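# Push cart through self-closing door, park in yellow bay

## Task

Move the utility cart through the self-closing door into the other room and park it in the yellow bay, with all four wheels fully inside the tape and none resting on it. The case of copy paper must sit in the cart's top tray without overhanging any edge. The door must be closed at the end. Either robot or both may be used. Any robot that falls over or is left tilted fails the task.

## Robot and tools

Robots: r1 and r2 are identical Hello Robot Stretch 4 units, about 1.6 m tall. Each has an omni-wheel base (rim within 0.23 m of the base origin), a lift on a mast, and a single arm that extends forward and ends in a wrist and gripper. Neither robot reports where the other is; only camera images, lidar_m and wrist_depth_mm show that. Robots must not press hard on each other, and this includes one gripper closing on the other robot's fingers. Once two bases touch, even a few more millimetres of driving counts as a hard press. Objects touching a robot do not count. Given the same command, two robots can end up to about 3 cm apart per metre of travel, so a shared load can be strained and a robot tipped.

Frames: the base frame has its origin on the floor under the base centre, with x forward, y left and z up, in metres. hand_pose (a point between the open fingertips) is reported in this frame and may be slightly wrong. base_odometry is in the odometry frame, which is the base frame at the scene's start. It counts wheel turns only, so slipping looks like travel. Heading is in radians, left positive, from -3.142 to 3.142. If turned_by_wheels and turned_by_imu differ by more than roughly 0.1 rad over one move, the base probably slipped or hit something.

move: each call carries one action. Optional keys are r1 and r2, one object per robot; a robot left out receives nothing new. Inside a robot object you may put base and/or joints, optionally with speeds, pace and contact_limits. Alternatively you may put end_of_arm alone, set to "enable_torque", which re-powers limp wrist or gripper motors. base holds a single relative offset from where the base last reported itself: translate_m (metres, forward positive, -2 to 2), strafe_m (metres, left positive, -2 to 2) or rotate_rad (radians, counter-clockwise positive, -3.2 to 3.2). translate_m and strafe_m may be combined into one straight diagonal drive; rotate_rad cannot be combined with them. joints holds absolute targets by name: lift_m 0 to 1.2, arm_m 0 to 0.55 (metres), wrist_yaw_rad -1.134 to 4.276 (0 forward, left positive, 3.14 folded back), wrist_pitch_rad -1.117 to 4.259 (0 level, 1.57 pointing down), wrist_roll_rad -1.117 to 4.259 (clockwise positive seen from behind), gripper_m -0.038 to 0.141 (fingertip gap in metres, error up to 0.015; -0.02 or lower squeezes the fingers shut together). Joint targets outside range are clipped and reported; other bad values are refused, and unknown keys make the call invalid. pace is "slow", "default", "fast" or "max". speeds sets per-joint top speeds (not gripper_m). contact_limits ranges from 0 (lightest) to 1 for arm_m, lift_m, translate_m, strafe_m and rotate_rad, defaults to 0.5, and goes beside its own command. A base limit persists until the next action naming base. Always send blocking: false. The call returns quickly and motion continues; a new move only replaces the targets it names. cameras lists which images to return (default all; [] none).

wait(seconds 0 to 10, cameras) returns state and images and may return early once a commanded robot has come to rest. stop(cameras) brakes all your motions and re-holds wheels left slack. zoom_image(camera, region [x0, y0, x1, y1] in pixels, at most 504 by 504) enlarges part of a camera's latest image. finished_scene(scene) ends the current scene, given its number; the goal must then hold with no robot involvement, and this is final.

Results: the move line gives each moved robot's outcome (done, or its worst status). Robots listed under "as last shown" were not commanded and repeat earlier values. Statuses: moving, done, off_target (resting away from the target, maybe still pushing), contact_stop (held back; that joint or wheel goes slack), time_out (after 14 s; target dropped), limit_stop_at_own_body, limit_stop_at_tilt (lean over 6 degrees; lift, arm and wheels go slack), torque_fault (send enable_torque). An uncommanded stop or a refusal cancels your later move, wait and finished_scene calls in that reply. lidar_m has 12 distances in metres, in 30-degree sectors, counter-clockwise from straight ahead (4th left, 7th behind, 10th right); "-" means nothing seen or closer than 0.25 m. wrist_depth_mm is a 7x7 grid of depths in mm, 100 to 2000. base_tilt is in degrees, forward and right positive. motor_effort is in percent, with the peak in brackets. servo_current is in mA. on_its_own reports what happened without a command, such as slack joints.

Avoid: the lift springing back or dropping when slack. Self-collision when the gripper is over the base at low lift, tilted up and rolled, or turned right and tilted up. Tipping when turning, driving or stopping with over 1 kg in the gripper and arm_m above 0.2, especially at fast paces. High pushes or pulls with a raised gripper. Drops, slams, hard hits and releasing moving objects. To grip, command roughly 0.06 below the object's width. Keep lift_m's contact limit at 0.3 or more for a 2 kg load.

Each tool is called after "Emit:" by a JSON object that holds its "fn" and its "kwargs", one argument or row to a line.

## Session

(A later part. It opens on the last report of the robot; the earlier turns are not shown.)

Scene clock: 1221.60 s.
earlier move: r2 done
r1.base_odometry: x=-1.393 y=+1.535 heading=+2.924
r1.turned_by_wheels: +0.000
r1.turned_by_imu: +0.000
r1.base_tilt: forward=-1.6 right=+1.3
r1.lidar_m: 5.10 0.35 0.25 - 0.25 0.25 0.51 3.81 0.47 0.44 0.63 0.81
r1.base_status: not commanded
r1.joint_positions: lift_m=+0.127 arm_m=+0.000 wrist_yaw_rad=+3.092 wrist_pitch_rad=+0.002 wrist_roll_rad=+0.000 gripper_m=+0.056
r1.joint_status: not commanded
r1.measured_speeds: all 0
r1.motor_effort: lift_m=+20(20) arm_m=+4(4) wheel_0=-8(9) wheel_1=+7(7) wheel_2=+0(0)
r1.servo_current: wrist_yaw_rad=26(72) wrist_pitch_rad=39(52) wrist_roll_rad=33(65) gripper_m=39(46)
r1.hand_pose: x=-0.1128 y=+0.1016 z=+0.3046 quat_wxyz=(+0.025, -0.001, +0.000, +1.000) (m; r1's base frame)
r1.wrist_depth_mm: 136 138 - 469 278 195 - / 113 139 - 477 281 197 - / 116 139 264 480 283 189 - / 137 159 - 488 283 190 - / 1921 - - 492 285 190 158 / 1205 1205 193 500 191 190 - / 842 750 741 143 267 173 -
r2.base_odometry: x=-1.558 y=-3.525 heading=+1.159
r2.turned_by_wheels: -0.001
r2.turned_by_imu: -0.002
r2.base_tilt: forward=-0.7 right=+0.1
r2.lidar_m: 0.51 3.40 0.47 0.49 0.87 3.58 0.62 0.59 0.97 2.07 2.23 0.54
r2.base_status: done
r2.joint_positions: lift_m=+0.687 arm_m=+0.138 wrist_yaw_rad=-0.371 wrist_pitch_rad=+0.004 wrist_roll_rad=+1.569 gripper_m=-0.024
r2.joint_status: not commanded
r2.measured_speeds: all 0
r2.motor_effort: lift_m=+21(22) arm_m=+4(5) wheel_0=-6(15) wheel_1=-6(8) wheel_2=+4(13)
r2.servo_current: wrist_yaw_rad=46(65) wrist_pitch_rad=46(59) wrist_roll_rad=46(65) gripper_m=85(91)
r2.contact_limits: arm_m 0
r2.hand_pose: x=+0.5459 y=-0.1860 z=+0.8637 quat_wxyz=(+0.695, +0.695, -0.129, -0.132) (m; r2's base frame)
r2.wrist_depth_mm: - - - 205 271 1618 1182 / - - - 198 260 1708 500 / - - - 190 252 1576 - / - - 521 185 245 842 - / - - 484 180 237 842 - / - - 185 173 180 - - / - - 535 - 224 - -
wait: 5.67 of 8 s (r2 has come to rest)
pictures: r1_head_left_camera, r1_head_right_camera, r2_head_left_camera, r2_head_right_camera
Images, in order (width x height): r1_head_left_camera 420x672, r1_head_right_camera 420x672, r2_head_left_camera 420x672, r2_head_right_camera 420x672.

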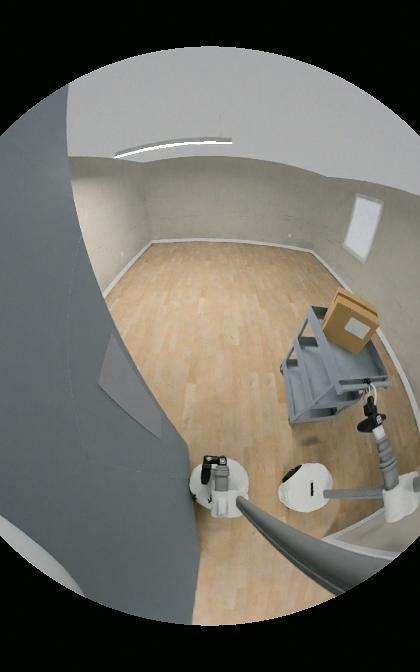

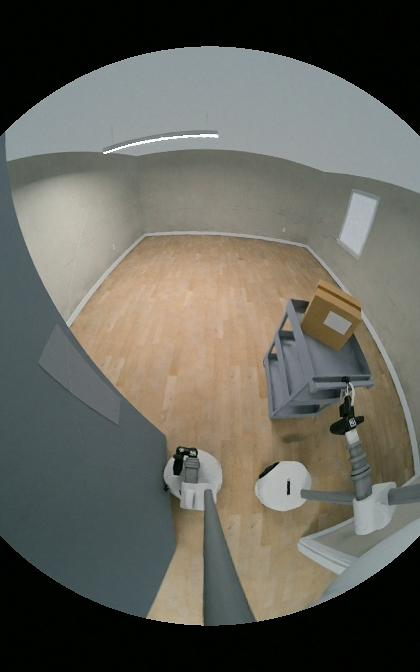

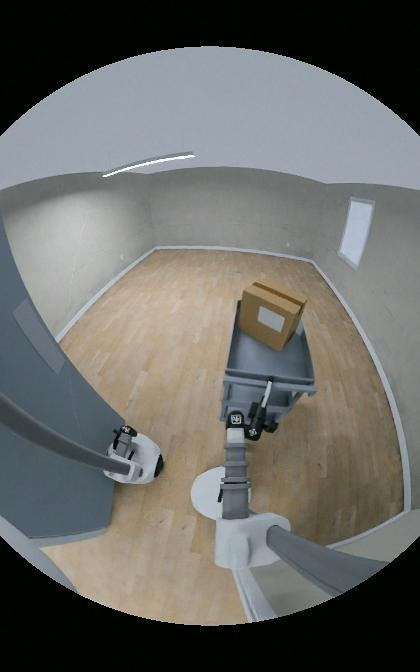

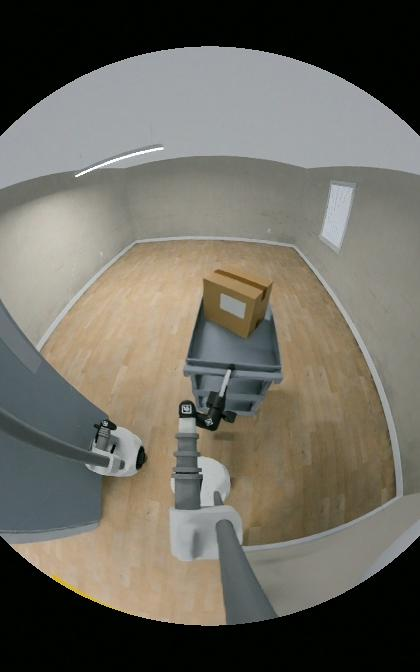

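Emit:
{"fn": "move", "kwargs": {
  "blocking": false,
  "cameras": [],
  "r2": {"base":{"translate_m":-0.72,"strafe_m":0.344},"pace":"slow"}
}}

Emit:
{"fn": "wait", "kwargs": {
  "seconds": 10,
  "cameras": ["r2_head_left_camera","r2_head_right_camera","r1_head_right_camera","r1_head_left_camera"]
}}

Scene clock: 1237.70 s.
move: r2 moving
r1: as last shown
r1.base_tilt: forward=-1.6 right=+1.2
r1.lidar_m: 5.09 0.35 0.25 - 0.25 0.25 0.52 3.81 0.48 0.45 0.62 0.81
r1.motor_effort: lift_m=+20(20) arm_m=+4(4) wheel_0=-8(8) wheel_1=+6(7) wheel_2=+0(0)
r1.servo_current: wrist_yaw_rad=33(59) wrist_pitch_rad=39(46) wrist_roll_rad=52(59) gripper_m=39(46)
r1.wrist_depth_mm: 136 138 - 473 278 196 - / 113 139 - 473 281 196 - / 116 139 264 480 282 188 - / 137 158 - 488 283 190 - / 1921 - - 488 285 190 158 / 1205 1205 194 492 191 190 - / 854 759 759 143 267 173 -
r2.base_odometry: x=-1.569 y=-3.534 heading=+1.158
r2.turned_by_wheels: -0.001
r2.turned_by_imu: +0.000
r2.base_tilt: forward=-0.7 right=+0.0
r2.lidar_m: 0.52 3.41 0.47 0.46 0.88 3.57 0.59 0.61 0.95 2.06 2.24 0.52
r2.base_status: translate_m moving; strafe_m moving
r2.joint_positions: lift_m=+0.687 arm_m=+0.138 wrist_yaw_rad=-0.371 wrist_pitch_rad=+0.004 wrist_roll_rad=+1.569 gripper_m=-0.024
r2.joint_status: not commanded
r2.measured_speeds: translate_m=-0.049 strafe_m=+0.023 rotate_rad=+0.000 lift_m=+0.000 arm_m=+0.000 wrist_yaw_rad=+0.000 wrist_pitch_rad=+0.000 wrist_roll_rad=+0.000
r2.motor_effort: lift_m=+21(21) arm_m=+4(5) wheel_0=-12(12) wheel_1=-8(8) wheel_2=+9(10)
r2.servo_current: wrist_yaw_rad=46(59) wrist_pitch_rad=39(46) wrist_roll_rad=33(52) gripper_m=85(85)
r2.contact_limits: arm_m 0
r2.hand_pose: x=+0.5459 y=-0.1860 z=+0.8637 quat_wxyz=(+0.695, +0.695, -0.129, -0.132) (m; r2's base frame)
r2.wrist_depth_mm: - - - 204 268 1537 1160 / - - - 196 258 1708 525 / - - - 190 252 820 - / - - 512 184 245 842 - / - - 484 180 237 831 - / - - 186 173 179 - - / - - 544 - 225 - -
pictures: none
No camera images: "cameras" was empty.

Scene clock: 1246.37 s.
earlier move: r2 done
r1.base_odometry: x=-1.393 y=+1.535 heading=+2.924
r1.turned_by_wheels: +0.000
r1.turned_by_imu: -0.001
r1.base_tilt: forward=-1.6 right=+1.3
r1.lidar_m: 5.09 0.34 0.25 - 0.25 0.25 0.53 0.63 0.39 0.43 0.67 3.92
r1.base_status: not commanded
r1.joint_positions: lift_m=+0.127 arm_m=+0.000 wrist_yaw_rad=+3.092 wrist_pitch_rad=+0.002 wrist_roll_rad=+0.000 gripper_m=+0.056
r1.joint_status: not commanded
r1.measured_speeds: all 0
r1.motor_effort: lift_m=+20(20) arm_m=+4(4) wheel_0=-7(8) wheel_1=+6(7) wheel_2=+0(0)
r1.servo_current: wrist_yaw_rad=39(72) wrist_pitch_rad=39(52) wrist_roll_rad=65(65) gripper_m=46(52)
r1.hand_pose: x=-0.1128 y=+0.1016 z=+0.3046 quat_wxyz=(+0.025, -0.001, +0.000, +1.000) (m; r1's base frame)
r1.wrist_depth_mm: 136 138 - 473 278 196 - / 113 139 - 473 279 197 - / 116 139 264 484 282 188 - / 136 159 - 488 283 190 - / 798 1708 - 492 283 191 159 / 741 891 195 500 191 190 - / 741 741 759 143 266 173 -
r2.base_odometry: x=-2.162 y=-4.047 heading=+1.159
r2.turned_by_wheels: +0.000
r2.turned_by_imu: -0.001
r2.base_tilt: forward=-0.7 right=+0.1
r2.lidar_m: 0.57 0.73 0.55 0.56 2.65 2.82 2.78 2.98 2.34 0.41 0.50 0.45
r2.base_status: done
r2.joint_positions: lift_m=+0.687 arm_m=+0.138 wrist_yaw_rad=-0.371 wrist_pitch_rad=+0.004 wrist_roll_rad=+1.569 gripper_m=-0.024
r2.joint_status: not commanded
r2.measured_speeds: all 0
r2.motor_effort: lift_m=+21(21) arm_m=+4(5) wheel_0=-5(13) wheel_1=-6(8) wheel_2=+4(10)
r2.servo_current: wrist_yaw_rad=39(65) wrist_pitch_rad=46(52) wrist_roll_rad=46(59) gripper_m=78(91)
r2.contact_limits: arm_m 0
r2.hand_pose: x=+0.5459 y=-0.1860 z=+0.8637 quat_wxyz=(+0.695, +0.695, -0.129, -0.132) (m; r2's base frame)
r2.wrist_depth_mm: - 455 442 121 177 - - / - 407 404 127 186 - - / - - 473 136 198 - - / - - 574 147 214 - - / - - - 156 228 1808 - / - - 186 171 179 1618 496 / - - - - - - 1182
wait: 8.67 of 10 s (r2 has come to rest)
pictures: r1_head_left_camera, r1_head_right_camera, r2_head_left_camera, r2_head_right_camera
Images, in order (width x height): r1_head_left_camera 420x672, r1_head_right_camera 420x672, r2_head_left_camera 420x672, r2_head_right_camera 420x672.

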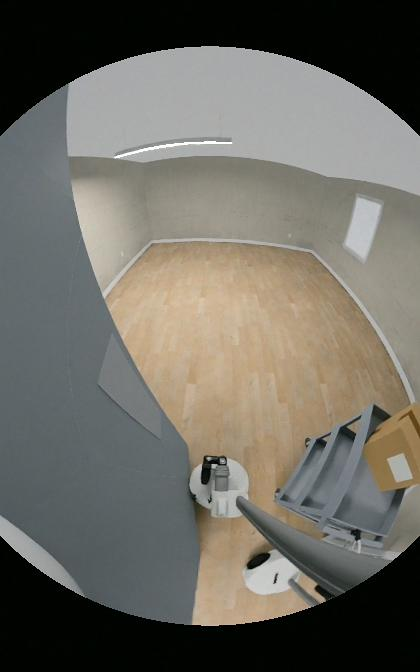

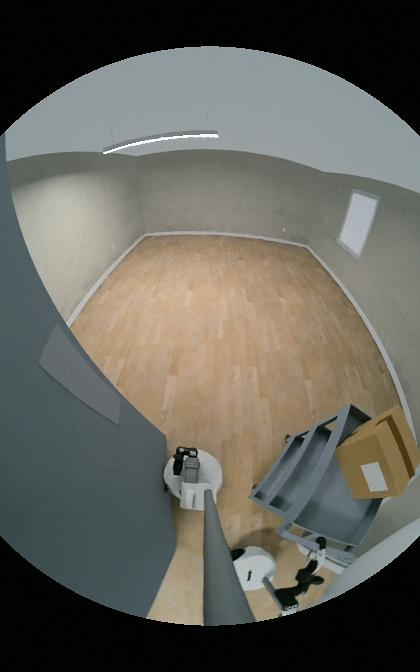

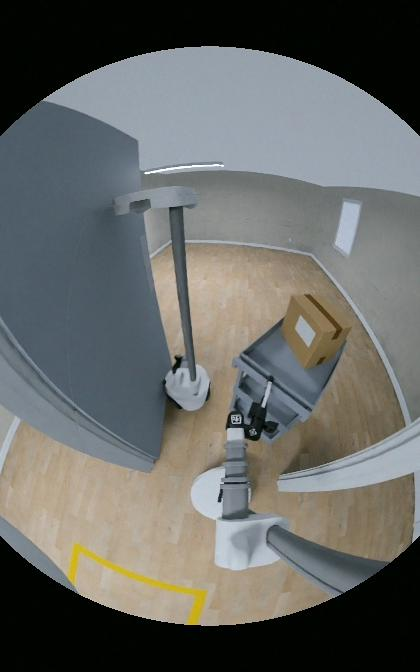

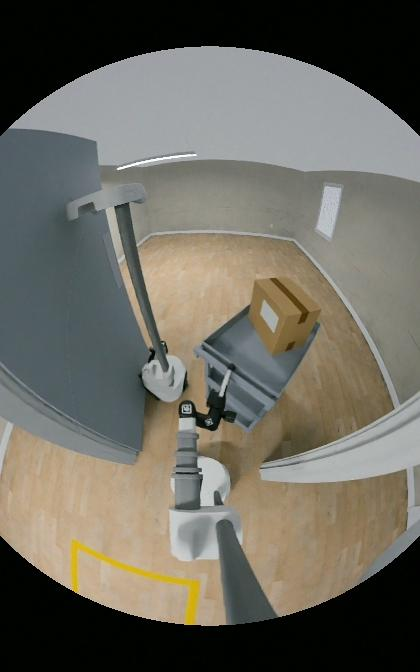

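Emit:
{"fn": "move", "kwargs": {
  "blocking": false,
  "cameras": [],
  "r2": {"base":{"translate_m":-0.332,"strafe_m":0.164},"pace":"slow"}
}}

Emit:
{"fn": "wait", "kwargs": {
  "seconds": 10,
  "cameras": ["r2_head_left_camera","r2_head_right_camera","r1_head_right_camera"]
}}

Scene clock: 1266.47 s.
move: r2 moving
r1: as last shown
r1.turned_by_imu: +0.000
r1.lidar_m: 5.08 0.35 0.25 - 0.25 0.25 0.53 0.64 0.41 0.45 0.71 3.90
r1.motor_effort: lift_m=+20(20) arm_m=+4(4) wheel_0=-7(9) wheel_1=+6(7) wheel_2=+0(0)
r1.servo_current: wrist_yaw_rad=59(59) wrist_pitch_rad=46(52) wrist_roll_rad=46(59) gripper_m=39(46)
r1.wrist_depth_mm: 136 138 - 473 278 196 - / 113 139 - 480 279 197 - / 116 139 264 488 282 189 - / 136 158 - 484 282 189 - / 798 1008 - 492 283 190 159 / 741 917 193 496 190 190 - / 741 741 750 143 267 172 -
r2.base_odometry: x=-2.172 y=-4.056 heading=+1.158
r2.turned_by_wheels: -0.001
r2.turned_by_imu: +0.000
r2.base_tilt: forward=-0.7 right=+0.1
r2.lidar_m: 0.57 0.70 0.51 0.54 2.64 2.80 2.77 2.97 2.35 0.45 0.51 0.45
r2.base_status: translate_m moving; strafe_m moving
r2.joint_positions: lift_m=+0.687 arm_m=+0.138 wrist_yaw_rad=-0.371 wrist_pitch_rad=+0.004 wrist_roll_rad=+1.569 gripper_m=-0.024
r2.joint_status: not commanded
r2.measured_speeds: translate_m=-0.050 strafe_m=+0.024 rotate_rad=+0.000 lift_m=+0.000 arm_m=+0.000 wrist_yaw_rad=+0.000 wrist_pitch_rad=+0.000 wrist_roll_rad=+0.000
r2.motor_effort: lift_m=+21(21) arm_m=+5(5) wheel_0=-12(13) wheel_1=-6(7) wheel_2=+9(10)
r2.servo_current: wrist_yaw_rad=52(52) wrist_pitch_rad=46(52) wrist_roll_rad=52(52) gripper_m=91(91)
r2.contact_limits: arm_m 0
r2.hand_pose: x=+0.5459 y=-0.1860 z=+0.8637 quat_wxyz=(+0.695, +0.695, -0.129, -0.132) (m; r2's base frame)
r2.wrist_depth_mm: - 445 442 121 177 - - / - 410 402 127 185 - - / - - 477 135 198 - - / - - 574 147 215 - - / - - - 156 228 1808 - / - - 185 172 180 1576 496 / - - - - - - 1182
pictures: none
No camera images: "cameras" was empty.

Scene clock: 1270.83 s.
earlier move: r2 done
r1.base_odometry: x=-1.393 y=+1.535 heading=+2.924
r1.turned_by_wheels: +0.000
r1.turned_by_imu: +0.000
r1.base_tilt: forward=-1.6 right=+1.3
r1.lidar_m: 5.09 0.33 0.25 - 0.25 0.25 0.50 0.52 0.55 0.73 2.86 3.92
r1.base_status: not commanded
r1.joint_positions: lift_m=+0.127 arm_m=+0.000 wrist_yaw_rad=+3.092 wrist_pitch_rad=+0.002 wrist_roll_rad=+0.000 gripper_m=+0.056
r1.joint_status: not commanded
r1.measured_speeds: all 0
r1.motor_effort: lift_m=+20(20) arm_m=+4(4) wheel_0=-8(9) wheel_1=+6(7) wheel_2=+0(0)
r1.servo_current: wrist_yaw_rad=26(65) wrist_pitch_rad=46(52) wrist_roll_rad=33(65) gripper_m=46(46)
r1.hand_pose: x=-0.1128 y=+0.1016 z=+0.3046 quat_wxyz=(+0.025, -0.001, +0.000, +1.000) (m; r1's base frame)
r1.wrist_depth_mm: 136 138 - 473 278 195 - / 113 139 - 477 279 196 - / 116 139 264 484 281 189 - / 136 158 - 492 285 189 - / 1983 1118 - 488 285 190 159 / 1205 1098 189 500 190 190 - / 854 759 741 143 266 172 -
r2.base_odometry: x=-2.445 y=-4.285 heading=+1.158
r2.turned_by_wheels: +0.000
r2.turned_by_imu: -0.002
r2.base_tilt: forward=-0.7 right=+0.1
r2.lidar_m: 0.59 0.58 0.63 2.31 2.50 2.49 2.42 2.66 2.46 1.07 0.47 0.39
r2.base_status: done
r2.joint_positions: lift_m=+0.687 arm_m=+0.138 wrist_yaw_rad=-0.372 wrist_pitch_rad=+0.004 wrist_roll_rad=+1.569 gripper_m=-0.024
r2.joint_status: not commanded
r2.measured_speeds: all 0
r2.motor_effort: lift_m=+21(21) arm_m=+4(5) wheel_0=-8(14) wheel_1=-5(8) wheel_2=+4(10)
r2.servo_current: wrist_yaw_rad=59(65) wrist_pitch_rad=39(52) wrist_roll_rad=46(65) gripper_m=85(91)
r2.contact_limits: arm_m 0
r2.hand_pose: x=+0.5458 y=-0.1863 z=+0.8637 quat_wxyz=(+0.695, +0.695, -0.129, -0.132) (m; r2's base frame)
r2.wrist_depth_mm: - 353 357 - 144 - - / - 455 439 - 161 - - / - - 574 106 176 - - / - - - 116 197 569 - / - - - 135 225 1618 488 / - - 185 162 180 1618 1182 / - - - - 343 - 353
wait: 4.37 of 10 s (r2 has come to rest)
pictures: r1_head_right_camera, r2_head_left_camera, r2_head_right_camera
Images, in order (width x height): r1_head_right_camera 420x672, r2_head_left_camera 420x672, r2_head_right_camera 420x672.

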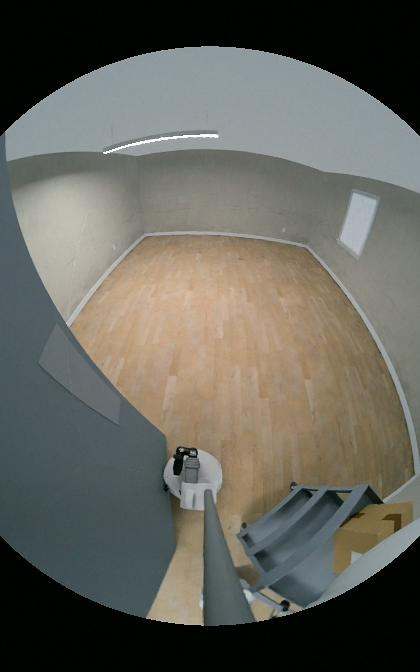

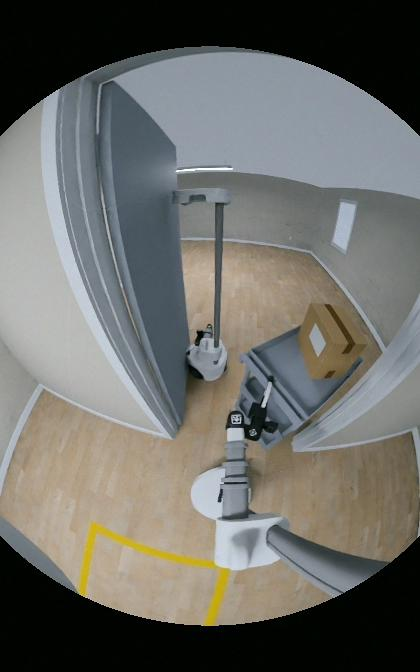

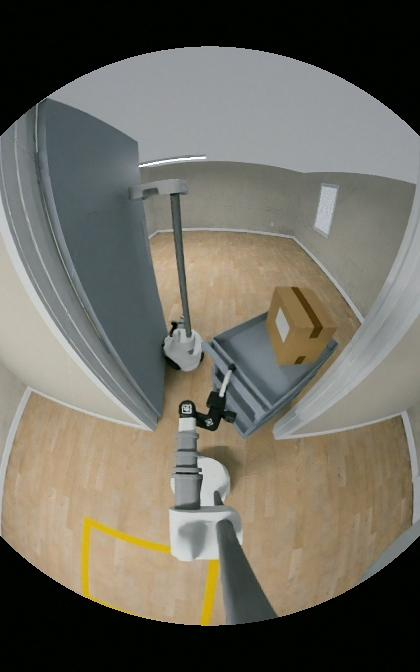

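Emit:
{"fn": "move", "kwargs": {
  "blocking": false,
  "cameras": [],
  "r2": {"base":{"translate_m":-0.899,"strafe_m":0.437},"pace":"slow"}
}}

Emit:
{"fn": "wait", "kwargs": {
  "seconds": 2,
  "cameras": ["r2_head_left_camera"]
}}

Emit:
{"fn": "wait", "kwargs": {
  "seconds": 1.2,
  "cameras": ["r2_head_left_camera"]
}}

Scene clock: 1312.47 s.
move: r2 moving
r1: as last shown
r1.base_tilt: forward=-1.6 right=+1.2
r1.lidar_m: 5.08 0.33 0.25 - 0.25 0.25 0.50 0.56 0.56 0.71 2.85 3.89
r1.motor_effort: lift_m=+20(20) arm_m=+4(4) wheel_0=-8(8) wheel_1=+6(7) wheel_2=+0(0)
r1.servo_current: wrist_yaw_rad=59(59) wrist_pitch_rad=39(52) wrist_roll_rad=26(52) gripper_m=39(46)
r1.wrist_depth_mm: 136 138 - 473 278 195 - / 113 139 - 473 282 196 - / 116 140 263 484 282 189 - / 136 159 - 492 281 189 - / 1921 1118 - 492 283 191 159 / 1205 1098 190 500 190 190 - / 809 750 750 143 266 173 -
r2.base_odometry: x=-2.456 y=-4.294 heading=+1.157
r2.turned_by_wheels: -0.001
r2.turned_by_imu: +0.000
r2.base_tilt: forward=-0.7 right=+0.1
r2.lidar_m: 0.58 0.59 0.63 2.30 2.52 2.45 2.41 2.64 2.48 1.11 0.48 0.37
r2.base_status: translate_m moving; strafe_m moving
r2.joint_positions: lift_m=+0.687 arm_m=+0.138 wrist_yaw_rad=-0.372 wrist_pitch_rad=+0.004 wrist_roll_rad=+1.569 gripper_m=-0.024
r2.joint_status: not commanded
r2.measured_speeds: translate_m=-0.048 strafe_m=+0.023 rotate_rad=+0.000 lift_m=+0.000 arm_m=+0.000 wrist_yaw_rad=+0.000 wrist_pitch_rad=+0.000 wrist_roll_rad=+0.000
r2.motor_effort: lift_m=+21(21) arm_m=+4(5) wheel_0=-12(13) wheel_1=-6(7) wheel_2=+6(8)
r2.servo_current: wrist_yaw_rad=39(52) wrist_pitch_rad=39(46) wrist_roll_rad=39(52) gripper_m=85(85)
r2.contact_limits: arm_m 0
r2.hand_pose: x=+0.5458 y=-0.1863 z=+0.8637 quat_wxyz=(+0.695, +0.695, -0.129, -0.132) (m; r2's base frame)
r2.wrist_depth_mm: - 353 357 - 144 - - / - 455 436 - 158 - - / - - 564 106 176 - - / - - - 116 198 1618 - / - - - 136 225 1618 488 / - - 186 162 179 1576 1205 / - - - - 340 - 355
pictures: none
No camera images: "cameras" was empty.

Scene clock: 1314.47 s.
earlier move: r2 moving
r1.base_odometry: x=-1.393 y=+1.535 heading=+2.924
r1.turned_by_wheels: +0.000
r1.turned_by_imu: +0.000
r1.base_tilt: forward=-1.6 right=+1.3
r1.lidar_m: 5.10 0.36 0.25 - 0.25 0.25 0.53 0.61 0.65 2.74 2.85 3.92
r1.base_status: not commanded
r1.joint_positions: lift_m=+0.127 arm_m=+0.000 wrist_yaw_rad=+3.092 wrist_pitch_rad=+0.002 wrist_roll_rad=+0.000 gripper_m=+0.056
r1.joint_status: not commanded
r1.measured_speeds: all 0
r1.motor_effort: lift_m=+20(20) arm_m=+4(4) wheel_0=-8(8) wheel_1=+6(7) wheel_2=+0(0)
r1.servo_current: wrist_yaw_rad=59(65) wrist_pitch_rad=46(52) wrist_roll_rad=52(65) gripper_m=39(46)
r1.hand_pose: x=-0.1128 y=+0.1016 z=+0.3046 quat_wxyz=(+0.025, -0.001, +0.000, +1.000) (m; r1's base frame)
r1.wrist_depth_mm: 136 138 - 469 278 196 - / 113 139 - 477 281 196 - / 116 139 264 480 282 189 - / 136 158 - 488 285 190 - / 156 1366 1366 488 285 190 159 / - 1205 192 492 191 190 - / 798 750 750 143 267 173 -
r2.base_odometry: x=-2.601 y=-4.418 heading=+1.157
r2.turned_by_wheels: +0.000
r2.turned_by_imu: -0.001
r2.base_tilt: forward=-0.7 right=+0.1
r2.lidar_m: 0.56 0.67 0.96 2.23 2.43 2.28 2.21 2.42 2.55 1.60 0.45 0.42
r2.base_status: translate_m moving; strafe_m moving
r2.joint_positions: lift_m=+0.687 arm_m=+0.138 wrist_yaw_rad=-0.372 wrist_pitch_rad=+0.004 wrist_roll_rad=+1.569 gripper_m=-0.024
r2.joint_status: not commanded
r2.measured_speeds: translate_m=-0.089 strafe_m=+0.045 rotate_rad=-0.002 lift_m=+0.000 arm_m=+0.000 wrist_yaw_rad=+0.000 wrist_pitch_rad=+0.000 wrist_roll_rad=+0.000
r2.motor_effort: lift_m=+21(21) arm_m=+4(5) wheel_0=-9(17) wheel_1=-5(9) wheel_2=+6(9)
r2.servo_current: wrist_yaw_rad=46(59) wrist_pitch_rad=39(52) wrist_roll_rad=52(59) gripper_m=85(91)
r2.contact_limits: arm_m 0
r2.hand_pose: x=+0.5458 y=-0.1863 z=+0.8637 quat_wxyz=(+0.695, +0.695, -0.129, -0.132) (m; r2's base frame)
r2.wrist_depth_mm: - 373 373 103 158 - - / - 433 418 110 170 - - / - - 512 118 185 - - / - - - 131 204 - - / - - - 149 224 1618 512 / - - 185 167 179 1576 469 / - - - - 279 - 917
wait: 2.00 s; no rest
pictures: r2_head_left_camera
Images, in order (width x height): r2_head_left_camera 420x672.

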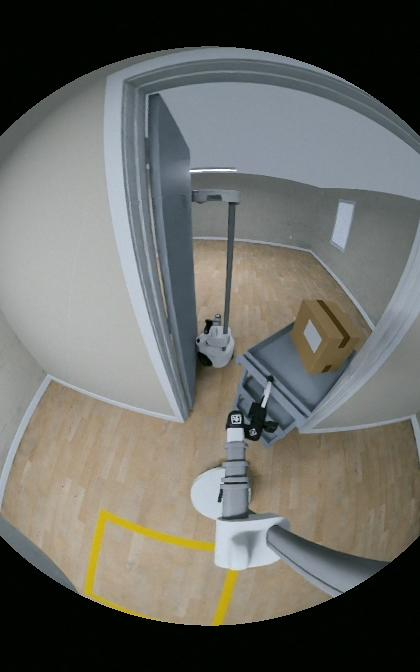

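Scene clock: 1315.67 s.
earlier move: r2 moving
r1.base_odometry: x=-1.393 y=+1.535 heading=+2.924
r1.turned_by_wheels: +0.000
r1.turned_by_imu: +0.000
r1.base_tilt: forward=-1.6 right=+1.2
r1.lidar_m: 5.09 0.35 0.25 - 0.25 0.25 0.50 0.65 0.64 2.74 2.86 3.88
r1.base_status: not commanded
r1.joint_positions: lift_m=+0.127 arm_m=+0.000 wrist_yaw_rad=+3.092 wrist_pitch_rad=+0.002 wrist_roll_rad=+0.000 gripper_m=+0.056
r1.joint_status: not commanded
r1.measured_speeds: all 0
r1.motor_effort: lift_m=+20(20) arm_m=+4(4) wheel_0=-8(8) wheel_1=+6(7) wheel_2=+0(0)
r1.servo_current: wrist_yaw_rad=65(72) wrist_pitch_rad=39(52) wrist_roll_rad=52(65) gripper_m=39(46)
r1.hand_pose: x=-0.1128 y=+0.1016 z=+0.3046 quat_wxyz=(+0.025, -0.001, +0.000, +1.000) (m; r1's base frame)
r1.wrist_depth_mm: 136 138 - 473 278 195 - / 112 139 - 480 279 196 - / 116 139 264 480 282 189 - / 136 159 - 484 285 189 - / 156 1430 1430 492 285 190 159 / 991 1078 195 500 191 190 - / 854 741 750 143 266 173 -
r2.base_odometry: x=-2.693 y=-4.496 heading=+1.158
r2.turned_by_wheels: +0.000
r2.turned_by_imu: +0.000
r2.base_tilt: forward=-0.6 right=+0.1
r2.lidar_m: 0.53 0.75 1.13 2.19 2.38 2.15 2.11 2.30 2.55 1.86 0.45 0.45
r2.base_status: translate_m moving; strafe_m moving
r2.joint_positions: lift_m=+0.687 arm_m=+0.138 wrist_yaw_rad=-0.372 wrist_pitch_rad=+0.004 wrist_roll_rad=+1.569 gripper_m=-0.024
r2.joint_status: not commanded
r2.measured_speeds: translate_m=-0.091 strafe_m=+0.044 rotate_rad=+0.004 lift_m=+0.000 arm_m=+0.000 wrist_yaw_rad=+0.000 wrist_pitch_rad=+0.000 wrist_roll_rad=+0.000
r2.motor_effort: lift_m=+21(21) arm_m=+4(5) wheel_0=-7(17) wheel_1=-4(9) wheel_2=+8(9)
r2.servo_current: wrist_yaw_rad=46(59) wrist_pitch_rad=46(52) wrist_roll_rad=46(65) gripper_m=78(91)
r2.contact_limits: arm_m 0
r2.hand_pose: x=+0.5458 y=-0.1863 z=+0.8637 quat_wxyz=(+0.695, +0.695, -0.129, -0.132) (m; r2's base frame)
r2.wrist_depth_mm: - 421 418 115 172 - - / - 415 404 125 181 - - / - - 480 132 194 - - / - - 597 144 208 - - / - - - 155 227 1708 - / - - 185 169 179 1618 480 / - 960 - - 266 - 931
wait: 1.20 s; no rest
pictures: r2_head_left_camera
Images, in order (width x height): r2_head_left_camera 420x672.

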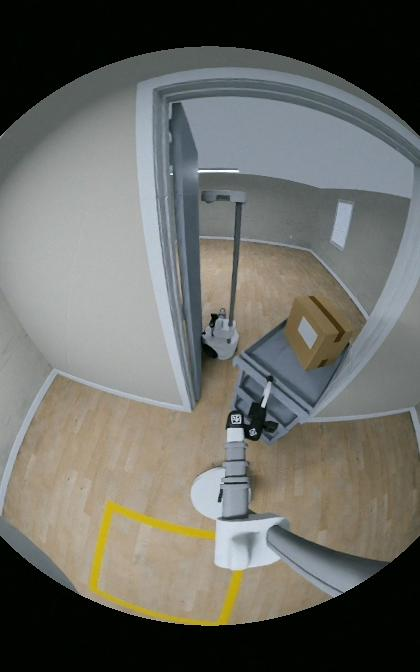

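Emit:
{"fn": "wait", "kwargs": {
  "seconds": 1,
  "cameras": ["r2_head_left_camera"]
}}

Emit:
{"fn": "wait", "kwargs": {
  "seconds": 6,
  "cameras": ["r2_head_left_camera","r2_head_right_camera"]
}}

Scene clock: 1321.30 s.
earlier move: r2 moving
r1.base_odometry: x=-1.393 y=+1.535 heading=+2.924
r1.turned_by_wheels: +0.000
r1.turned_by_imu: +0.000
r1.base_tilt: forward=-1.6 right=+1.3
r1.lidar_m: 5.09 0.34 0.25 - 0.25 0.25 0.54 0.90 1.12 2.74 2.84 3.89
r1.base_status: not commanded
r1.joint_positions: lift_m=+0.127 arm_m=+0.000 wrist_yaw_rad=+3.092 wrist_pitch_rad=+0.002 wrist_roll_rad=+0.000 gripper_m=+0.056
r1.joint_status: not commanded
r1.measured_speeds: all 0
r1.motor_effort: lift_m=+20(20) arm_m=+4(4) wheel_0=-8(8) wheel_1=+7(7) wheel_2=+0(0)
r1.servo_current: wrist_yaw_rad=46(72) wrist_pitch_rad=39(52) wrist_roll_rad=52(72) gripper_m=39(52)
r1.hand_pose: x=-0.1128 y=+0.1016 z=+0.3046 quat_wxyz=(+0.025, -0.001, +0.000, +1.000) (m; r1's base frame)
r1.wrist_depth_mm: 136 138 1205 469 277 195 - / 113 139 - 473 281 196 - / 116 139 259 480 282 188 - / 136 158 - 488 282 190 - / 1708 - - 492 286 190 158 / 1008 1182 191 496 190 190 - / 854 750 759 143 266 173 -
r2.base_odometry: x=-3.122 y=-4.861 heading=+1.158
r2.turned_by_wheels: +0.000
r2.turned_by_imu: +0.000
r2.base_tilt: forward=-0.7 right=+0.1
r2.lidar_m: 0.51 1.33 1.97 2.01 2.03 1.63 1.58 1.73 2.59 2.71 1.54 0.53
r2.base_status: translate_m moving; strafe_m moving
r2.joint_positions: lift_m=+0.687 arm_m=+0.138 wrist_yaw_rad=-0.370 wrist_pitch_rad=+0.004 wrist_roll_rad=+1.569 gripper_m=-0.024
r2.joint_status: not commanded
r2.measured_speeds: translate_m=-0.089 strafe_m=+0.043 rotate_rad=+0.003 lift_m=+0.000 arm_m=+0.000 wrist_yaw_rad=+0.000 wrist_pitch_rad=+0.000 wrist_roll_rad=+0.000
r2.motor_effort: lift_m=+21(22) arm_m=+4(5) wheel_0=-6(17) wheel_1=-4(9) wheel_2=+8(10)
r2.servo_current: wrist_yaw_rad=46(65) wrist_pitch_rad=46(52) wrist_roll_rad=59(65) gripper_m=85(91)
r2.contact_limits: arm_m 0
r2.hand_pose: x=+0.5461 y=-0.1858 z=+0.8637 quat_wxyz=(+0.695, +0.695, -0.129, -0.132) (m; r2's base frame)
r2.wrist_depth_mm: - - - 174 235 1708 - / - - - 174 235 1576 - / - - 525 174 235 820 - / - - 473 234 235 831 - / - - 521 173 234 842 - / - - 186 174 180 - - / - - - - 234 - -
wait: 1.00 s; no rest
pictures: r2_head_left_camera
Images, in order (width x height): r2_head_left_camera 420x672.

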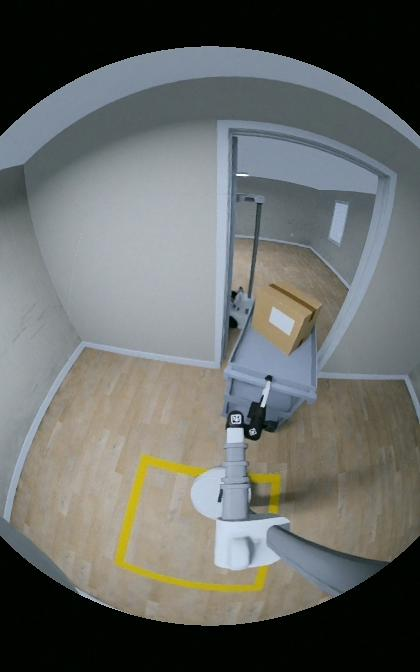

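Scene clock: 1323.13 s.
earlier move: r2 done
r1.base_odometry: x=-1.393 y=+1.535 heading=+2.924
r1.turned_by_wheels: +0.000
r1.turned_by_imu: +0.000
r1.base_tilt: forward=-1.6 right=+1.3
r1.lidar_m: 5.09 0.34 0.25 - 0.25 0.25 0.50 1.02 1.13 2.75 2.87 3.91
r1.base_status: not commanded
r1.joint_positions: lift_m=+0.127 arm_m=+0.000 wrist_yaw_rad=+3.092 wrist_pitch_rad=+0.002 wrist_roll_rad=+0.000 gripper_m=+0.056
r1.joint_status: not commanded
r1.measured_speeds: all 0
r1.motor_effort: lift_m=+20(20) arm_m=+4(4) wheel_0=-7(8) wheel_1=+6(7) wheel_2=+0(0)
r1.servo_current: wrist_yaw_rad=59(72) wrist_pitch_rad=33(52) wrist_roll_rad=59(72) gripper_m=39(52)
r1.hand_pose: x=-0.1128 y=+0.1016 z=+0.3046 quat_wxyz=(+0.025, -0.001, +0.000, +1.000) (m; r1's base frame)
r1.wrist_depth_mm: 136 138 1098 473 278 195 - / 113 139 - 477 282 197 - / 116 139 224 484 282 189 - / 136 158 - 488 283 189 - / 1921 - - 488 285 190 158 / 1205 1078 193 496 191 190 - / 842 759 759 143 268 173 -
r2.base_odometry: x=-3.206 y=-4.932 heading=+1.158
r2.turned_by_wheels: +0.000
r2.turned_by_imu: +0.000
r2.base_tilt: forward=-0.7 right=+0.0
r2.lidar_m: 0.52 1.42 2.02 1.99 1.93 1.52 1.48 1.62 2.42 2.73 1.72 0.53
r2.base_status: done
r2.joint_positions: lift_m=+0.687 arm_m=+0.138 wrist_yaw_rad=-0.370 wrist_pitch_rad=+0.004 wrist_roll_rad=+1.569 gripper_m=-0.024
r2.joint_status: not commanded
r2.measured_speeds: all 0
r2.motor_effort: lift_m=+21(22) arm_m=+4(5) wheel_0=-3(17) wheel_1=-5(9) wheel_2=+6(10)
r2.servo_current: wrist_yaw_rad=46(65) wrist_pitch_rad=52(52) wrist_roll_rad=33(65) gripper_m=85(91)
r2.contact_limits: arm_m 0
r2.hand_pose: x=+0.5462 y=-0.1857 z=+0.8637 quat_wxyz=(+0.695, +0.695, -0.128, -0.132) (m; r2's base frame)
r2.wrist_depth_mm: - - - 188 252 - 1118 / - - - 185 248 1661 508 / - - 654 183 244 831 - / - - 469 180 239 842 - / - - 496 177 236 - - / - - 186 174 181 - - / - - 569 - 229 - -
wait: 1.83 of 6 s (r2 has come to rest)
pictures: r2_head_left_camera, r2_head_right_camera
Images, in order (width x height): r2_head_left_camera 420x672, r2_head_right_camera 420x672.

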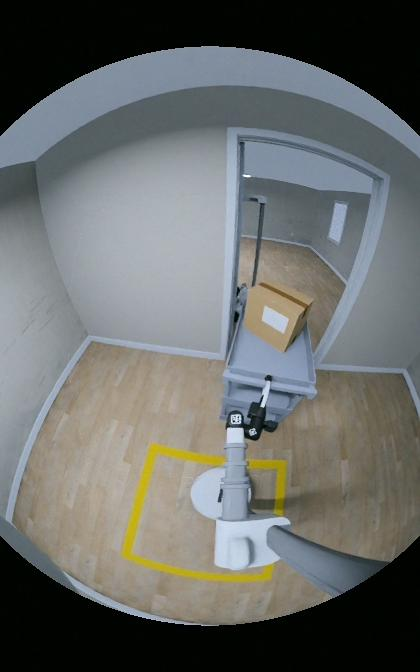

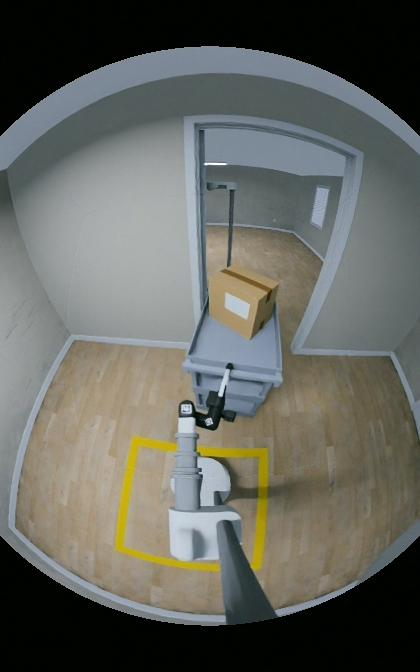

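Emit:
{"fn": "move", "kwargs": {
  "blocking": false,
  "cameras": [],
  "r2": {"base":{"translate_m":-0.867,"strafe_m":0.398},"pace":"slow"}
}}

Emit:
{"fn": "wait", "kwargs": {
  "seconds": 10,
  "cameras": ["r2_head_left_camera","r2_head_right_camera","r2_head_camera"]
}}

Emit:
{"fn": "wait", "kwargs": {
  "seconds": 4,
  "cameras": ["r2_head_left_camera","r2_head_right_camera","r2_head_camera"]
}}

Scene clock: 1335.63 s.
move: r2 moving
r1: as last shown
r1.lidar_m: 5.08 0.35 0.25 - 0.25 0.25 0.53 1.02 1.12 2.74 2.86 3.91
r1.motor_effort: lift_m=+20(20) arm_m=+4(4) wheel_0=-8(8) wheel_1=+7(7) wheel_2=+0(0)
r1.servo_current: wrist_yaw_rad=52(59) wrist_pitch_rad=33(52) wrist_roll_rad=52(59) gripper_m=46(46)
r1.wrist_depth_mm: 136 138 - 469 278 195 - / 113 139 1078 477 279 197 - / 116 139 223 484 283 189 - / 137 159 - 492 285 189 - / 1983 - - 496 286 190 158 / 1205 1078 193 496 191 191 - / 854 750 750 143 267 173 -
r2.base_odometry: x=-3.216 y=-4.942 heading=+1.157
r2.turned_by_wheels: +0.000
r2.turned_by_imu: +0.000
r2.base_tilt: forward=-0.6 right=+0.1
r2.lidar_m: 0.51 1.45 2.02 1.98 1.90 1.50 1.48 1.59 2.41 2.74 1.71 0.54
r2.base_status: translate_m moving; strafe_m moving
r2.joint_positions: lift_m=+0.687 arm_m=+0.138 wrist_yaw_rad=-0.369 wrist_pitch_rad=+0.004 wrist_roll_rad=+1.569 gripper_m=-0.024
r2.joint_status: not commanded
r2.measured_speeds: translate_m=-0.049 strafe_m=+0.022 rotate_rad=-0.001 lift_m=+0.000 arm_m=+0.000 wrist_yaw_rad=+0.002 wrist_pitch_rad=+0.000 wrist_roll_rad=+0.000
r2.motor_effort: lift_m=+21(21) arm_m=+4(5) wheel_0=-11(11) wheel_1=-7(7) wheel_2=+11(13)
r2.servo_current: wrist_yaw_rad=52(52) wrist_pitch_rad=46(46) wrist_roll_rad=46(52) gripper_m=91(91)
r2.contact_limits: arm_m 0
r2.hand_pose: x=+0.5463 y=-0.1855 z=+0.8637 quat_wxyz=(+0.696, +0.695, -0.128, -0.131) (m; r2's base frame)
r2.wrist_depth_mm: - - - 189 253 - 1138 / - - - 187 249 1661 508 / - - 654 183 245 820 - / - - 473 181 241 831 - / - - 500 178 236 - - / - - 186 174 181 - - / - 142 564 - 229 - -
pictures: none
No camera images: "cameras" was empty.

Scene clock: 1345.63 s.
earlier move: r2 moving
r1.base_odometry: x=-1.393 y=+1.535 heading=+2.924
r1.turned_by_wheels: +0.000
r1.turned_by_imu: -0.001
r1.base_tilt: forward=-1.6 right=+1.3
r1.lidar_m: 5.10 0.35 0.25 - 0.25 0.25 0.51 3.79 1.11 2.75 2.85 3.91
r1.base_status: not commanded
r1.joint_positions: lift_m=+0.127 arm_m=+0.000 wrist_yaw_rad=+3.092 wrist_pitch_rad=+0.002 wrist_roll_rad=+0.000 gripper_m=+0.056
r1.joint_status: not commanded
r1.measured_speeds: all 0
r1.motor_effort: lift_m=+20(20) arm_m=+4(4) wheel_0=-8(8) wheel_1=+6(7) wheel_2=+0(0)
r1.servo_current: wrist_yaw_rad=52(78) wrist_pitch_rad=46(52) wrist_roll_rad=33(72) gripper_m=39(52)
r1.hand_pose: x=-0.1128 y=+0.1016 z=+0.3046 quat_wxyz=(+0.025, -0.001, +0.000, +1.000) (m; r1's base frame)
r1.wrist_depth_mm: 136 138 - 469 277 195 - / 113 139 - 477 282 197 - / 116 139 265 480 282 188 - / 137 159 - 480 283 190 - / 1983 - - 488 286 190 159 / 1205 1205 193 496 191 190 - / 842 759 750 143 268 173 -
r2.base_odometry: x=-3.919 y=-5.567 heading=+1.158
r2.turned_by_wheels: +0.001
r2.turned_by_imu: +0.006
r2.base_tilt: forward=-0.7 right=+0.1
r2.lidar_m: 0.40 0.86 1.71 1.63 0.77 0.60 0.58 0.63 0.98 3.04 2.85 0.58
r2.base_status: translate_m moving; strafe_m moving
r2.joint_positions: lift_m=+0.687 arm_m=+0.138 wrist_yaw_rad=-0.363 wrist_pitch_rad=+0.004 wrist_roll_rad=+1.569 gripper_m=-0.024
r2.joint_status: not commanded
r2.measured_speeds: all 0
r2.motor_effort: lift_m=+21(21) arm_m=+4(5) wheel_0=+1(11) wheel_1=-3(7) wheel_2=+11(15)
r2.servo_current: wrist_yaw_rad=59(65) wrist_pitch_rad=46(59) wrist_roll_rad=52(65) gripper_m=78(91)
r2.contact_limits: arm_m 0
r2.hand_pose: x=+0.5475 y=-0.1841 z=+0.8637 quat_wxyz=(+0.696, +0.695, -0.126, -0.129) (m; r2's base frame)
r2.wrist_depth_mm: - - - - - 1661 1160 / - - - 349 - 1661 1182 / 1983 - - 355 379 394 394 / 1921 - - 228 309 1661 488 / 1808 - - 196 260 1708 - / - - 182 167 180 - - / - - 421 - 208 - -
wait: 10.00 s; no rest
pictures: r2_head_camera, r2_head_left_camera, r2_head_right_camera
Images, in order (width x height): r2_head_camera 420x560, r2_head_left_camera 420x672, r2_head_right_camera 420x672.

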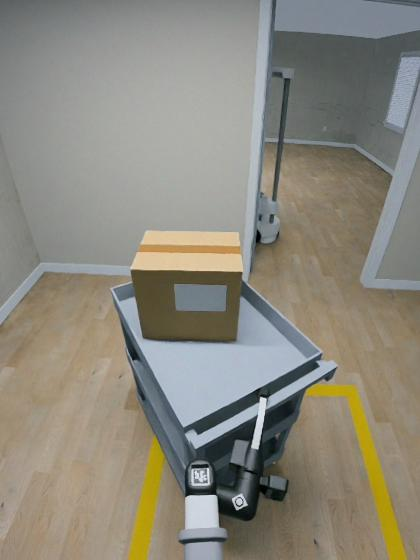

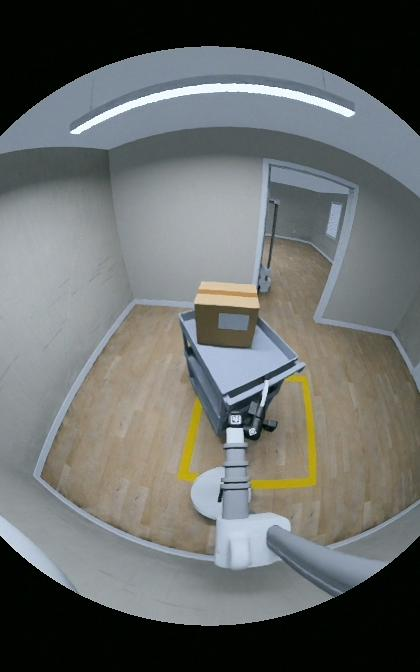

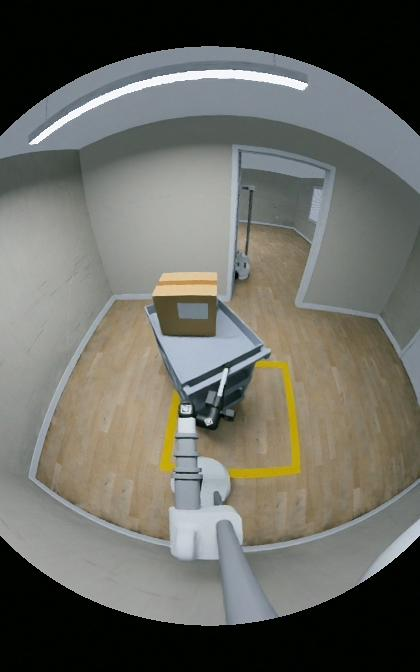

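Scene clock: 1345.87 s.
earlier move: r2 done
r1.base_odometry: x=-1.393 y=+1.535 heading=+2.924
r1.turned_by_wheels: +0.000
r1.turned_by_imu: +0.000
r1.base_tilt: forward=-1.6 right=+1.3
r1.lidar_m: 5.10 0.32 0.25 - 0.25 0.25 0.52 3.83 1.09 2.75 2.85 3.90
r1.base_status: not commanded
r1.joint_positions: lift_m=+0.127 arm_m=+0.000 wrist_yaw_rad=+3.092 wrist_pitch_rad=+0.002 wrist_roll_rad=+0.000 gripper_m=+0.056
r1.joint_status: not commanded
r1.measured_speeds: all 0
r1.motor_effort: lift_m=+20(20) arm_m=+4(4) wheel_0=-7(8) wheel_1=+7(7) wheel_2=+0(0)
r1.servo_current: wrist_yaw_rad=46(78) wrist_pitch_rad=46(52) wrist_roll_rad=46(72) gripper_m=39(52)
r1.hand_pose: x=-0.1128 y=+0.1016 z=+0.3046 quat_wxyz=(+0.025, -0.001, +0.000, +1.000) (m; r1's base frame)
r1.wrist_depth_mm: 136 138 - 477 278 195 - / 113 139 - 473 281 196 - / 116 139 265 480 282 189 - / 137 158 - 488 283 190 - / 1983 - - 492 285 190 158 / 1205 1205 194 496 190 190 - / 854 759 750 143 267 173 -
r2.base_odometry: x=-3.919 y=-5.567 heading=+1.158
r2.turned_by_wheels: +0.000
r2.turned_by_imu: +0.000
r2.base_tilt: forward=-0.7 right=+0.1
r2.lidar_m: 0.39 0.85 1.72 1.64 0.76 0.58 0.56 0.63 0.98 3.04 2.82 0.57
r2.base_status: done
r2.joint_positions: lift_m=+0.687 arm_m=+0.138 wrist_yaw_rad=-0.363 wrist_pitch_rad=+0.004 wrist_roll_rad=+1.569 gripper_m=-0.024
r2.joint_status: not commanded
r2.measured_speeds: all 0
r2.motor_effort: lift_m=+21(21) arm_m=+4(5) wheel_0=+1(11) wheel_1=-3(7) wheel_2=+11(15)
r2.servo_current: wrist_yaw_rad=52(65) wrist_pitch_rad=46(59) wrist_roll_rad=39(65) gripper_m=85(91)
r2.contact_limits: arm_m 0
r2.hand_pose: x=+0.5475 y=-0.1841 z=+0.8637 quat_wxyz=(+0.696, +0.695, -0.126, -0.129) (m; r2's base frame)
r2.wrist_depth_mm: - - - - - 1661 1182 / - - - 349 - 1661 1182 / 1983 - - 355 379 397 397 / 1921 - - 228 309 1708 484 / 1808 - - 197 259 1661 - / - - 182 168 180 - - / - - 424 - 208 - -
wait: 0.23 of 4 s (r2 has come to rest)
pictures: r2_head_camera, r2_head_left_camera, r2_head_right_camera
Images, in order (width x height): r2_head_camera 420x560, r2_head_left_camera 420x672, r2_head_right_camera 420x672.

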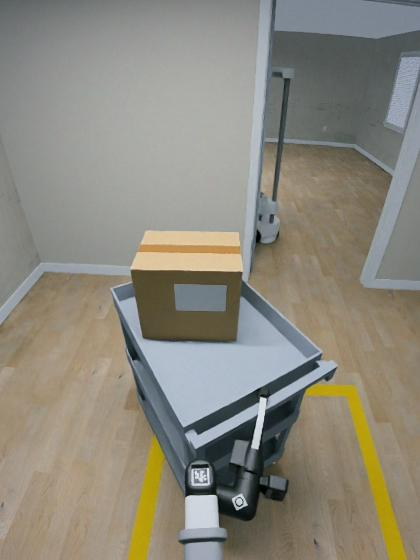

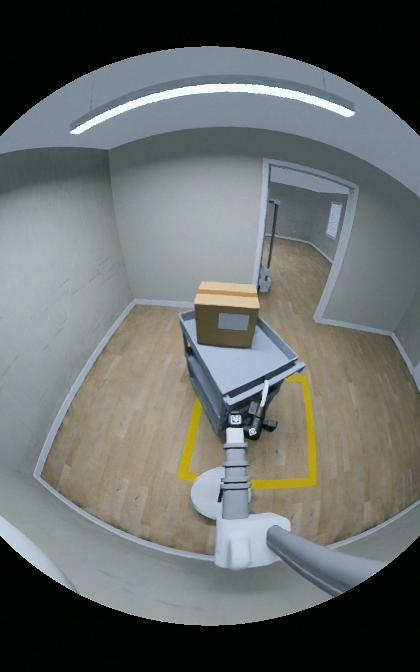

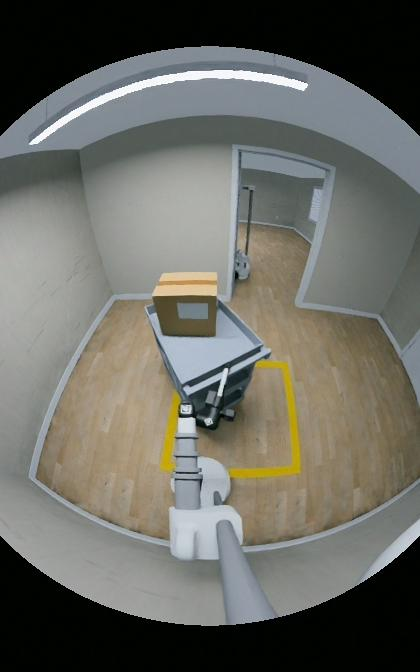

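Emit:
{"fn": "move", "kwargs": {
  "blocking": false,
  "cameras": [],
  "r2": {"base":{"translate_m":0.391,"strafe_m":-0.924},"joints":{"wrist_yaw_rad":1.15},"speeds":{"wrist_yaw_rad":0.155},"pace":"slow"}
}}

Emit:
{"fn": "wait", "kwargs": {
  "seconds": 4.5,
  "cameras": ["r2_head_left_camera"]
}}

Emit:
{"fn": "wait", "kwargs": {
  "seconds": 7,
  "cameras": ["r2_head_left_camera","r2_head_right_camera","r2_head_camera"]
}}

Scene clock: 1392.53 s.
move: r2 moving
r1: as last shown
r1.base_tilt: forward=-1.6 right=+1.2
r1.lidar_m: 5.08 0.35 0.25 - 0.25 0.25 0.52 3.82 1.13 2.75 2.87 3.93
r1.motor_effort: lift_m=+20(20) arm_m=+4(4) wheel_0=-8(8) wheel_1=+6(7) wheel_2=+0(0)
r1.servo_current: wrist_yaw_rad=46(59) wrist_pitch_rad=46(46) wrist_roll_rad=46(59) gripper_m=46(46)
r1.wrist_depth_mm: 136 138 - 473 279 196 - / 113 139 - 477 279 196 - / 116 139 265 480 282 189 - / 137 159 - 488 283 190 - / 1921 - - 492 283 190 159 / 1205 1205 194 496 191 190 - / 842 759 741 143 268 173 -
r2.base_odometry: x=-3.906 y=-5.567 heading=+1.158
r2.turned_by_wheels: -0.001
r2.turned_by_imu: +0.000
r2.base_tilt: forward=-0.6 right=+0.1
r2.lidar_m: 0.39 0.83 1.75 1.61 0.77 0.57 0.58 0.63 0.97 3.02 2.83 0.58
r2.base_status: translate_m moving; strafe_m moving
r2.joint_positions: lift_m=+0.687 arm_m=+0.138 wrist_yaw_rad=-0.306 wrist_pitch_rad=+0.004 wrist_roll_rad=+1.569 gripper_m=-0.024
r2.joint_status: wrist_yaw_rad moving
r2.measured_speeds: translate_m=+0.020 strafe_m=-0.045 rotate_rad=+0.003 lift_m=+0.000 arm_m=+0.000 wrist_yaw_rad=+0.152 wrist_pitch_rad=+0.000 wrist_roll_rad=+0.000
r2.motor_effort: lift_m=+21(21) arm_m=+4(4) wheel_0=+9(13) wheel_1=-6(7) wheel_2=-10(10)
r2.servo_current: wrist_yaw_rad=59(65) wrist_pitch_rad=52(52) wrist_roll_rad=46(59) gripper_m=78(85)
r2.contact_limits: arm_m 0
r2.hand_pose: x=+0.5575 y=-0.1702 z=+0.8637 quat_wxyz=(+0.699, +0.698, -0.106, -0.109) (m; r2's base frame)
r2.wrist_depth_mm: - - - - - 1661 1182 / - - - 347 - 1708 1160 / 1921 - - 332 379 392 392 / 1863 - - 218 303 1756 504 / - - - 189 256 1708 - / - - 182 163 178 - - / - - 430 - 208 - -
pictures: none
No camera images: "cameras" was empty.

Scene clock: 1397.03 s.
earlier move: r2 moving
r1.base_odometry: x=-1.393 y=+1.535 heading=+2.924
r1.turned_by_wheels: +0.000
r1.turned_by_imu: +0.000
r1.base_tilt: forward=-1.6 right=+1.3
r1.lidar_m: 5.08 0.35 0.25 - 0.25 0.25 0.53 3.82 1.12 2.74 2.86 3.91
r1.base_status: not commanded
r1.joint_positions: lift_m=+0.127 arm_m=+0.000 wrist_yaw_rad=+3.092 wrist_pitch_rad=+0.002 wrist_roll_rad=+0.000 gripper_m=+0.056
r1.joint_status: not commanded
r1.measured_speeds: all 0
r1.motor_effort: lift_m=+20(20) arm_m=+4(4) wheel_0=-8(9) wheel_1=+6(7) wheel_2=+0(0)
r1.servo_current: wrist_yaw_rad=33(78) wrist_pitch_rad=39(52) wrist_roll_rad=59(72) gripper_m=39(52)
r1.hand_pose: x=-0.1128 y=+0.1016 z=+0.3046 quat_wxyz=(+0.025, -0.001, +0.000, +1.000) (m; r1's base frame)
r1.wrist_depth_mm: 136 139 - 473 278 195 - / 113 139 - 477 281 196 - / 116 139 260 488 282 189 - / 137 159 - 488 283 190 - / 1983 - - 488 285 190 158 / 1182 1205 193 496 191 190 - / 854 768 750 143 266 172 -
r2.base_odometry: x=-3.468 y=-5.572 heading=+1.158
r2.turned_by_wheels: +0.001
r2.turned_by_imu: +0.003
r2.base_tilt: forward=-0.7 right=+0.1
r2.lidar_m: 0.43 0.41 2.11 2.08 1.02 0.82 0.76 0.89 1.35 2.66 2.53 2.18
r2.base_status: translate_m moving; strafe_m moving
r2.joint_positions: lift_m=+0.687 arm_m=+0.138 wrist_yaw_rad=+0.395 wrist_pitch_rad=+0.004 wrist_roll_rad=+1.569 gripper_m=-0.024
r2.joint_status: wrist_yaw_rad moving
r2.measured_speeds: translate_m=+0.039 strafe_m=-0.093 rotate_rad=+0.006 lift_m=+0.000 arm_m=+0.000 wrist_yaw_rad=+0.160 wrist_pitch_rad=+0.000 wrist_roll_rad=+0.000
r2.motor_effort: lift_m=+21(22) arm_m=+4(5) wheel_0=+6(14) wheel_1=-6(8) wheel_2=-5(11)
r2.servo_current: wrist_yaw_rad=46(117) wrist_pitch_rad=46(52) wrist_roll_rad=52(72) gripper_m=85(91)
r2.contact_limits: arm_m 0
r2.hand_pose: x=+0.6087 y=+0.0302 z=+0.8637 quat_wxyz=(+0.694, +0.692, +0.140, +0.137) (m; r2's base frame)
r2.wrist_depth_mm: - - - 312 - 1537 1160 / - - - 327 355 364 368 / - - - 231 304 1499 488 / - - - 205 272 1576 530 / - - - 187 248 723 - / - 525 185 171 179 - - / - - 449 - 213 - -
wait: 4.50 s; no rest
pictures: r2_head_left_camera
Images, in order (width x height): r2_head_left_camera 420x672.

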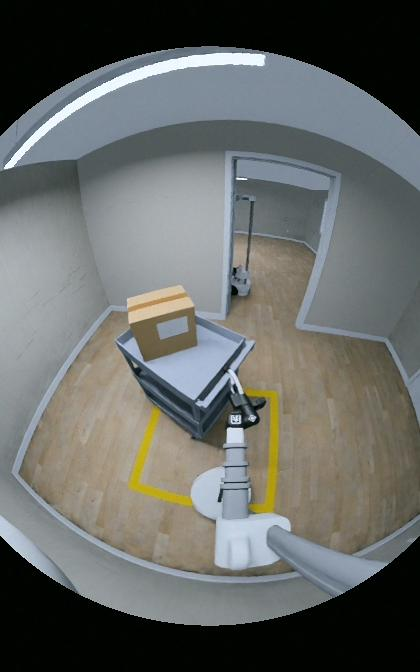

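Scene clock: 1403.33 s.
earlier move: r2 done
r1.base_odometry: x=-1.393 y=+1.535 heading=+2.924
r1.turned_by_wheels: +0.000
r1.turned_by_imu: +0.000
r1.base_tilt: forward=-1.6 right=+1.3
r1.lidar_m: 5.08 0.33 0.25 - 0.25 0.25 0.52 2.51 1.12 2.73 2.88 3.90
r1.base_status: not commanded
r1.joint_positions: lift_m=+0.127 arm_m=+0.000 wrist_yaw_rad=+3.092 wrist_pitch_rad=+0.002 wrist_roll_rad=+0.000 gripper_m=+0.056
r1.joint_status: not commanded
r1.measured_speeds: all 0
r1.motor_effort: lift_m=+20(20) arm_m=+4(4) wheel_0=-8(9) wheel_1=+6(7) wheel_2=+0(0)
r1.servo_current: wrist_yaw_rad=39(78) wrist_pitch_rad=46(52) wrist_roll_rad=33(72) gripper_m=39(52)
r1.hand_pose: x=-0.1128 y=+0.1016 z=+0.3046 quat_wxyz=(+0.025, -0.001, +0.000, +1.000) (m; r1's base frame)
r1.wrist_depth_mm: 136 138 - 466 278 195 - / 113 138 - 484 281 196 - / 116 139 264 480 283 189 - / 136 159 - 488 285 189 - / 1921 - - 488 286 190 158 / 1205 1182 194 492 190 190 - / 854 750 759 143 267 173 -
r2.base_odometry: x=-2.916 y=-5.579 heading=+1.158
r2.turned_by_wheels: +0.000
r2.turned_by_imu: +0.004
r2.base_tilt: forward=-0.7 right=+0.1
r2.lidar_m: 1.88 0.31 0.39 0.75 1.39 1.11 1.08 1.17 1.78 2.16 2.20 1.73
r2.base_status: done
r2.joint_positions: lift_m=+0.687 arm_m=+0.138 wrist_yaw_rad=+1.151 wrist_pitch_rad=+0.004 wrist_roll_rad=+1.569 gripper_m=-0.024
r2.joint_status: all done
r2.measured_speeds: all 0
r2.motor_effort: lift_m=+21(22) arm_m=+4(5) wheel_0=+8(15) wheel_1=-4(9) wheel_2=-4(11)
r2.servo_current: wrist_yaw_rad=33(117) wrist_pitch_rad=39(52) wrist_roll_rad=46(72) gripper_m=85(91)
r2.contact_limits: arm_m 0
r2.hand_pose: x=+0.5061 y=+0.2278 z=+0.8637 quat_wxyz=(+0.595, +0.592, +0.386, +0.384) (m; r2's base frame)
r2.wrist_depth_mm: - - - 297 - 1537 1182 / - - - 320 351 364 362 / - - - 226 304 1661 480 / - - - 206 271 1863 - / - - - 187 248 778 - / - - 187 172 179 - - / - - 455 - 214 - -
wait: 6.30 of 7 s (r2 has come to rest)
pictures: r2_head_camera, r2_head_left_camera, r2_head_right_camera
Images, in order (width x height): r2_head_camera 420x560, r2_head_left_camera 420x672, r2_head_right_camera 420x672.

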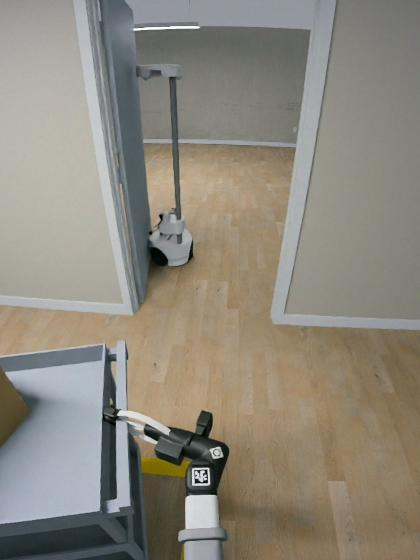

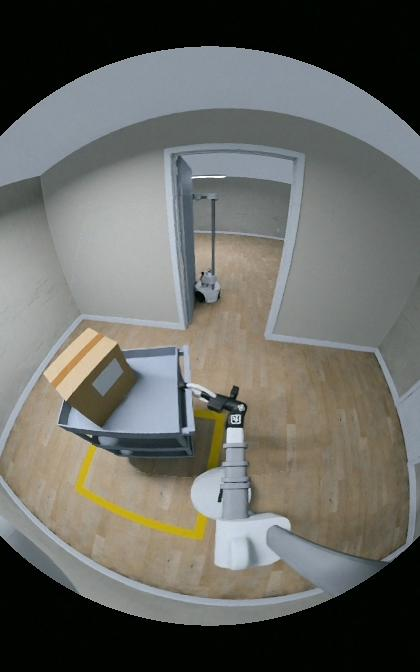

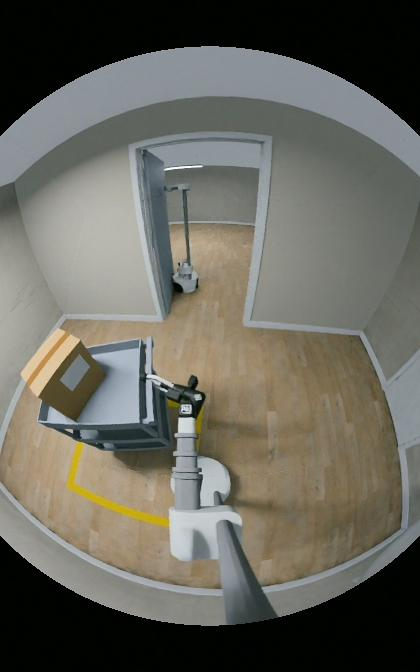

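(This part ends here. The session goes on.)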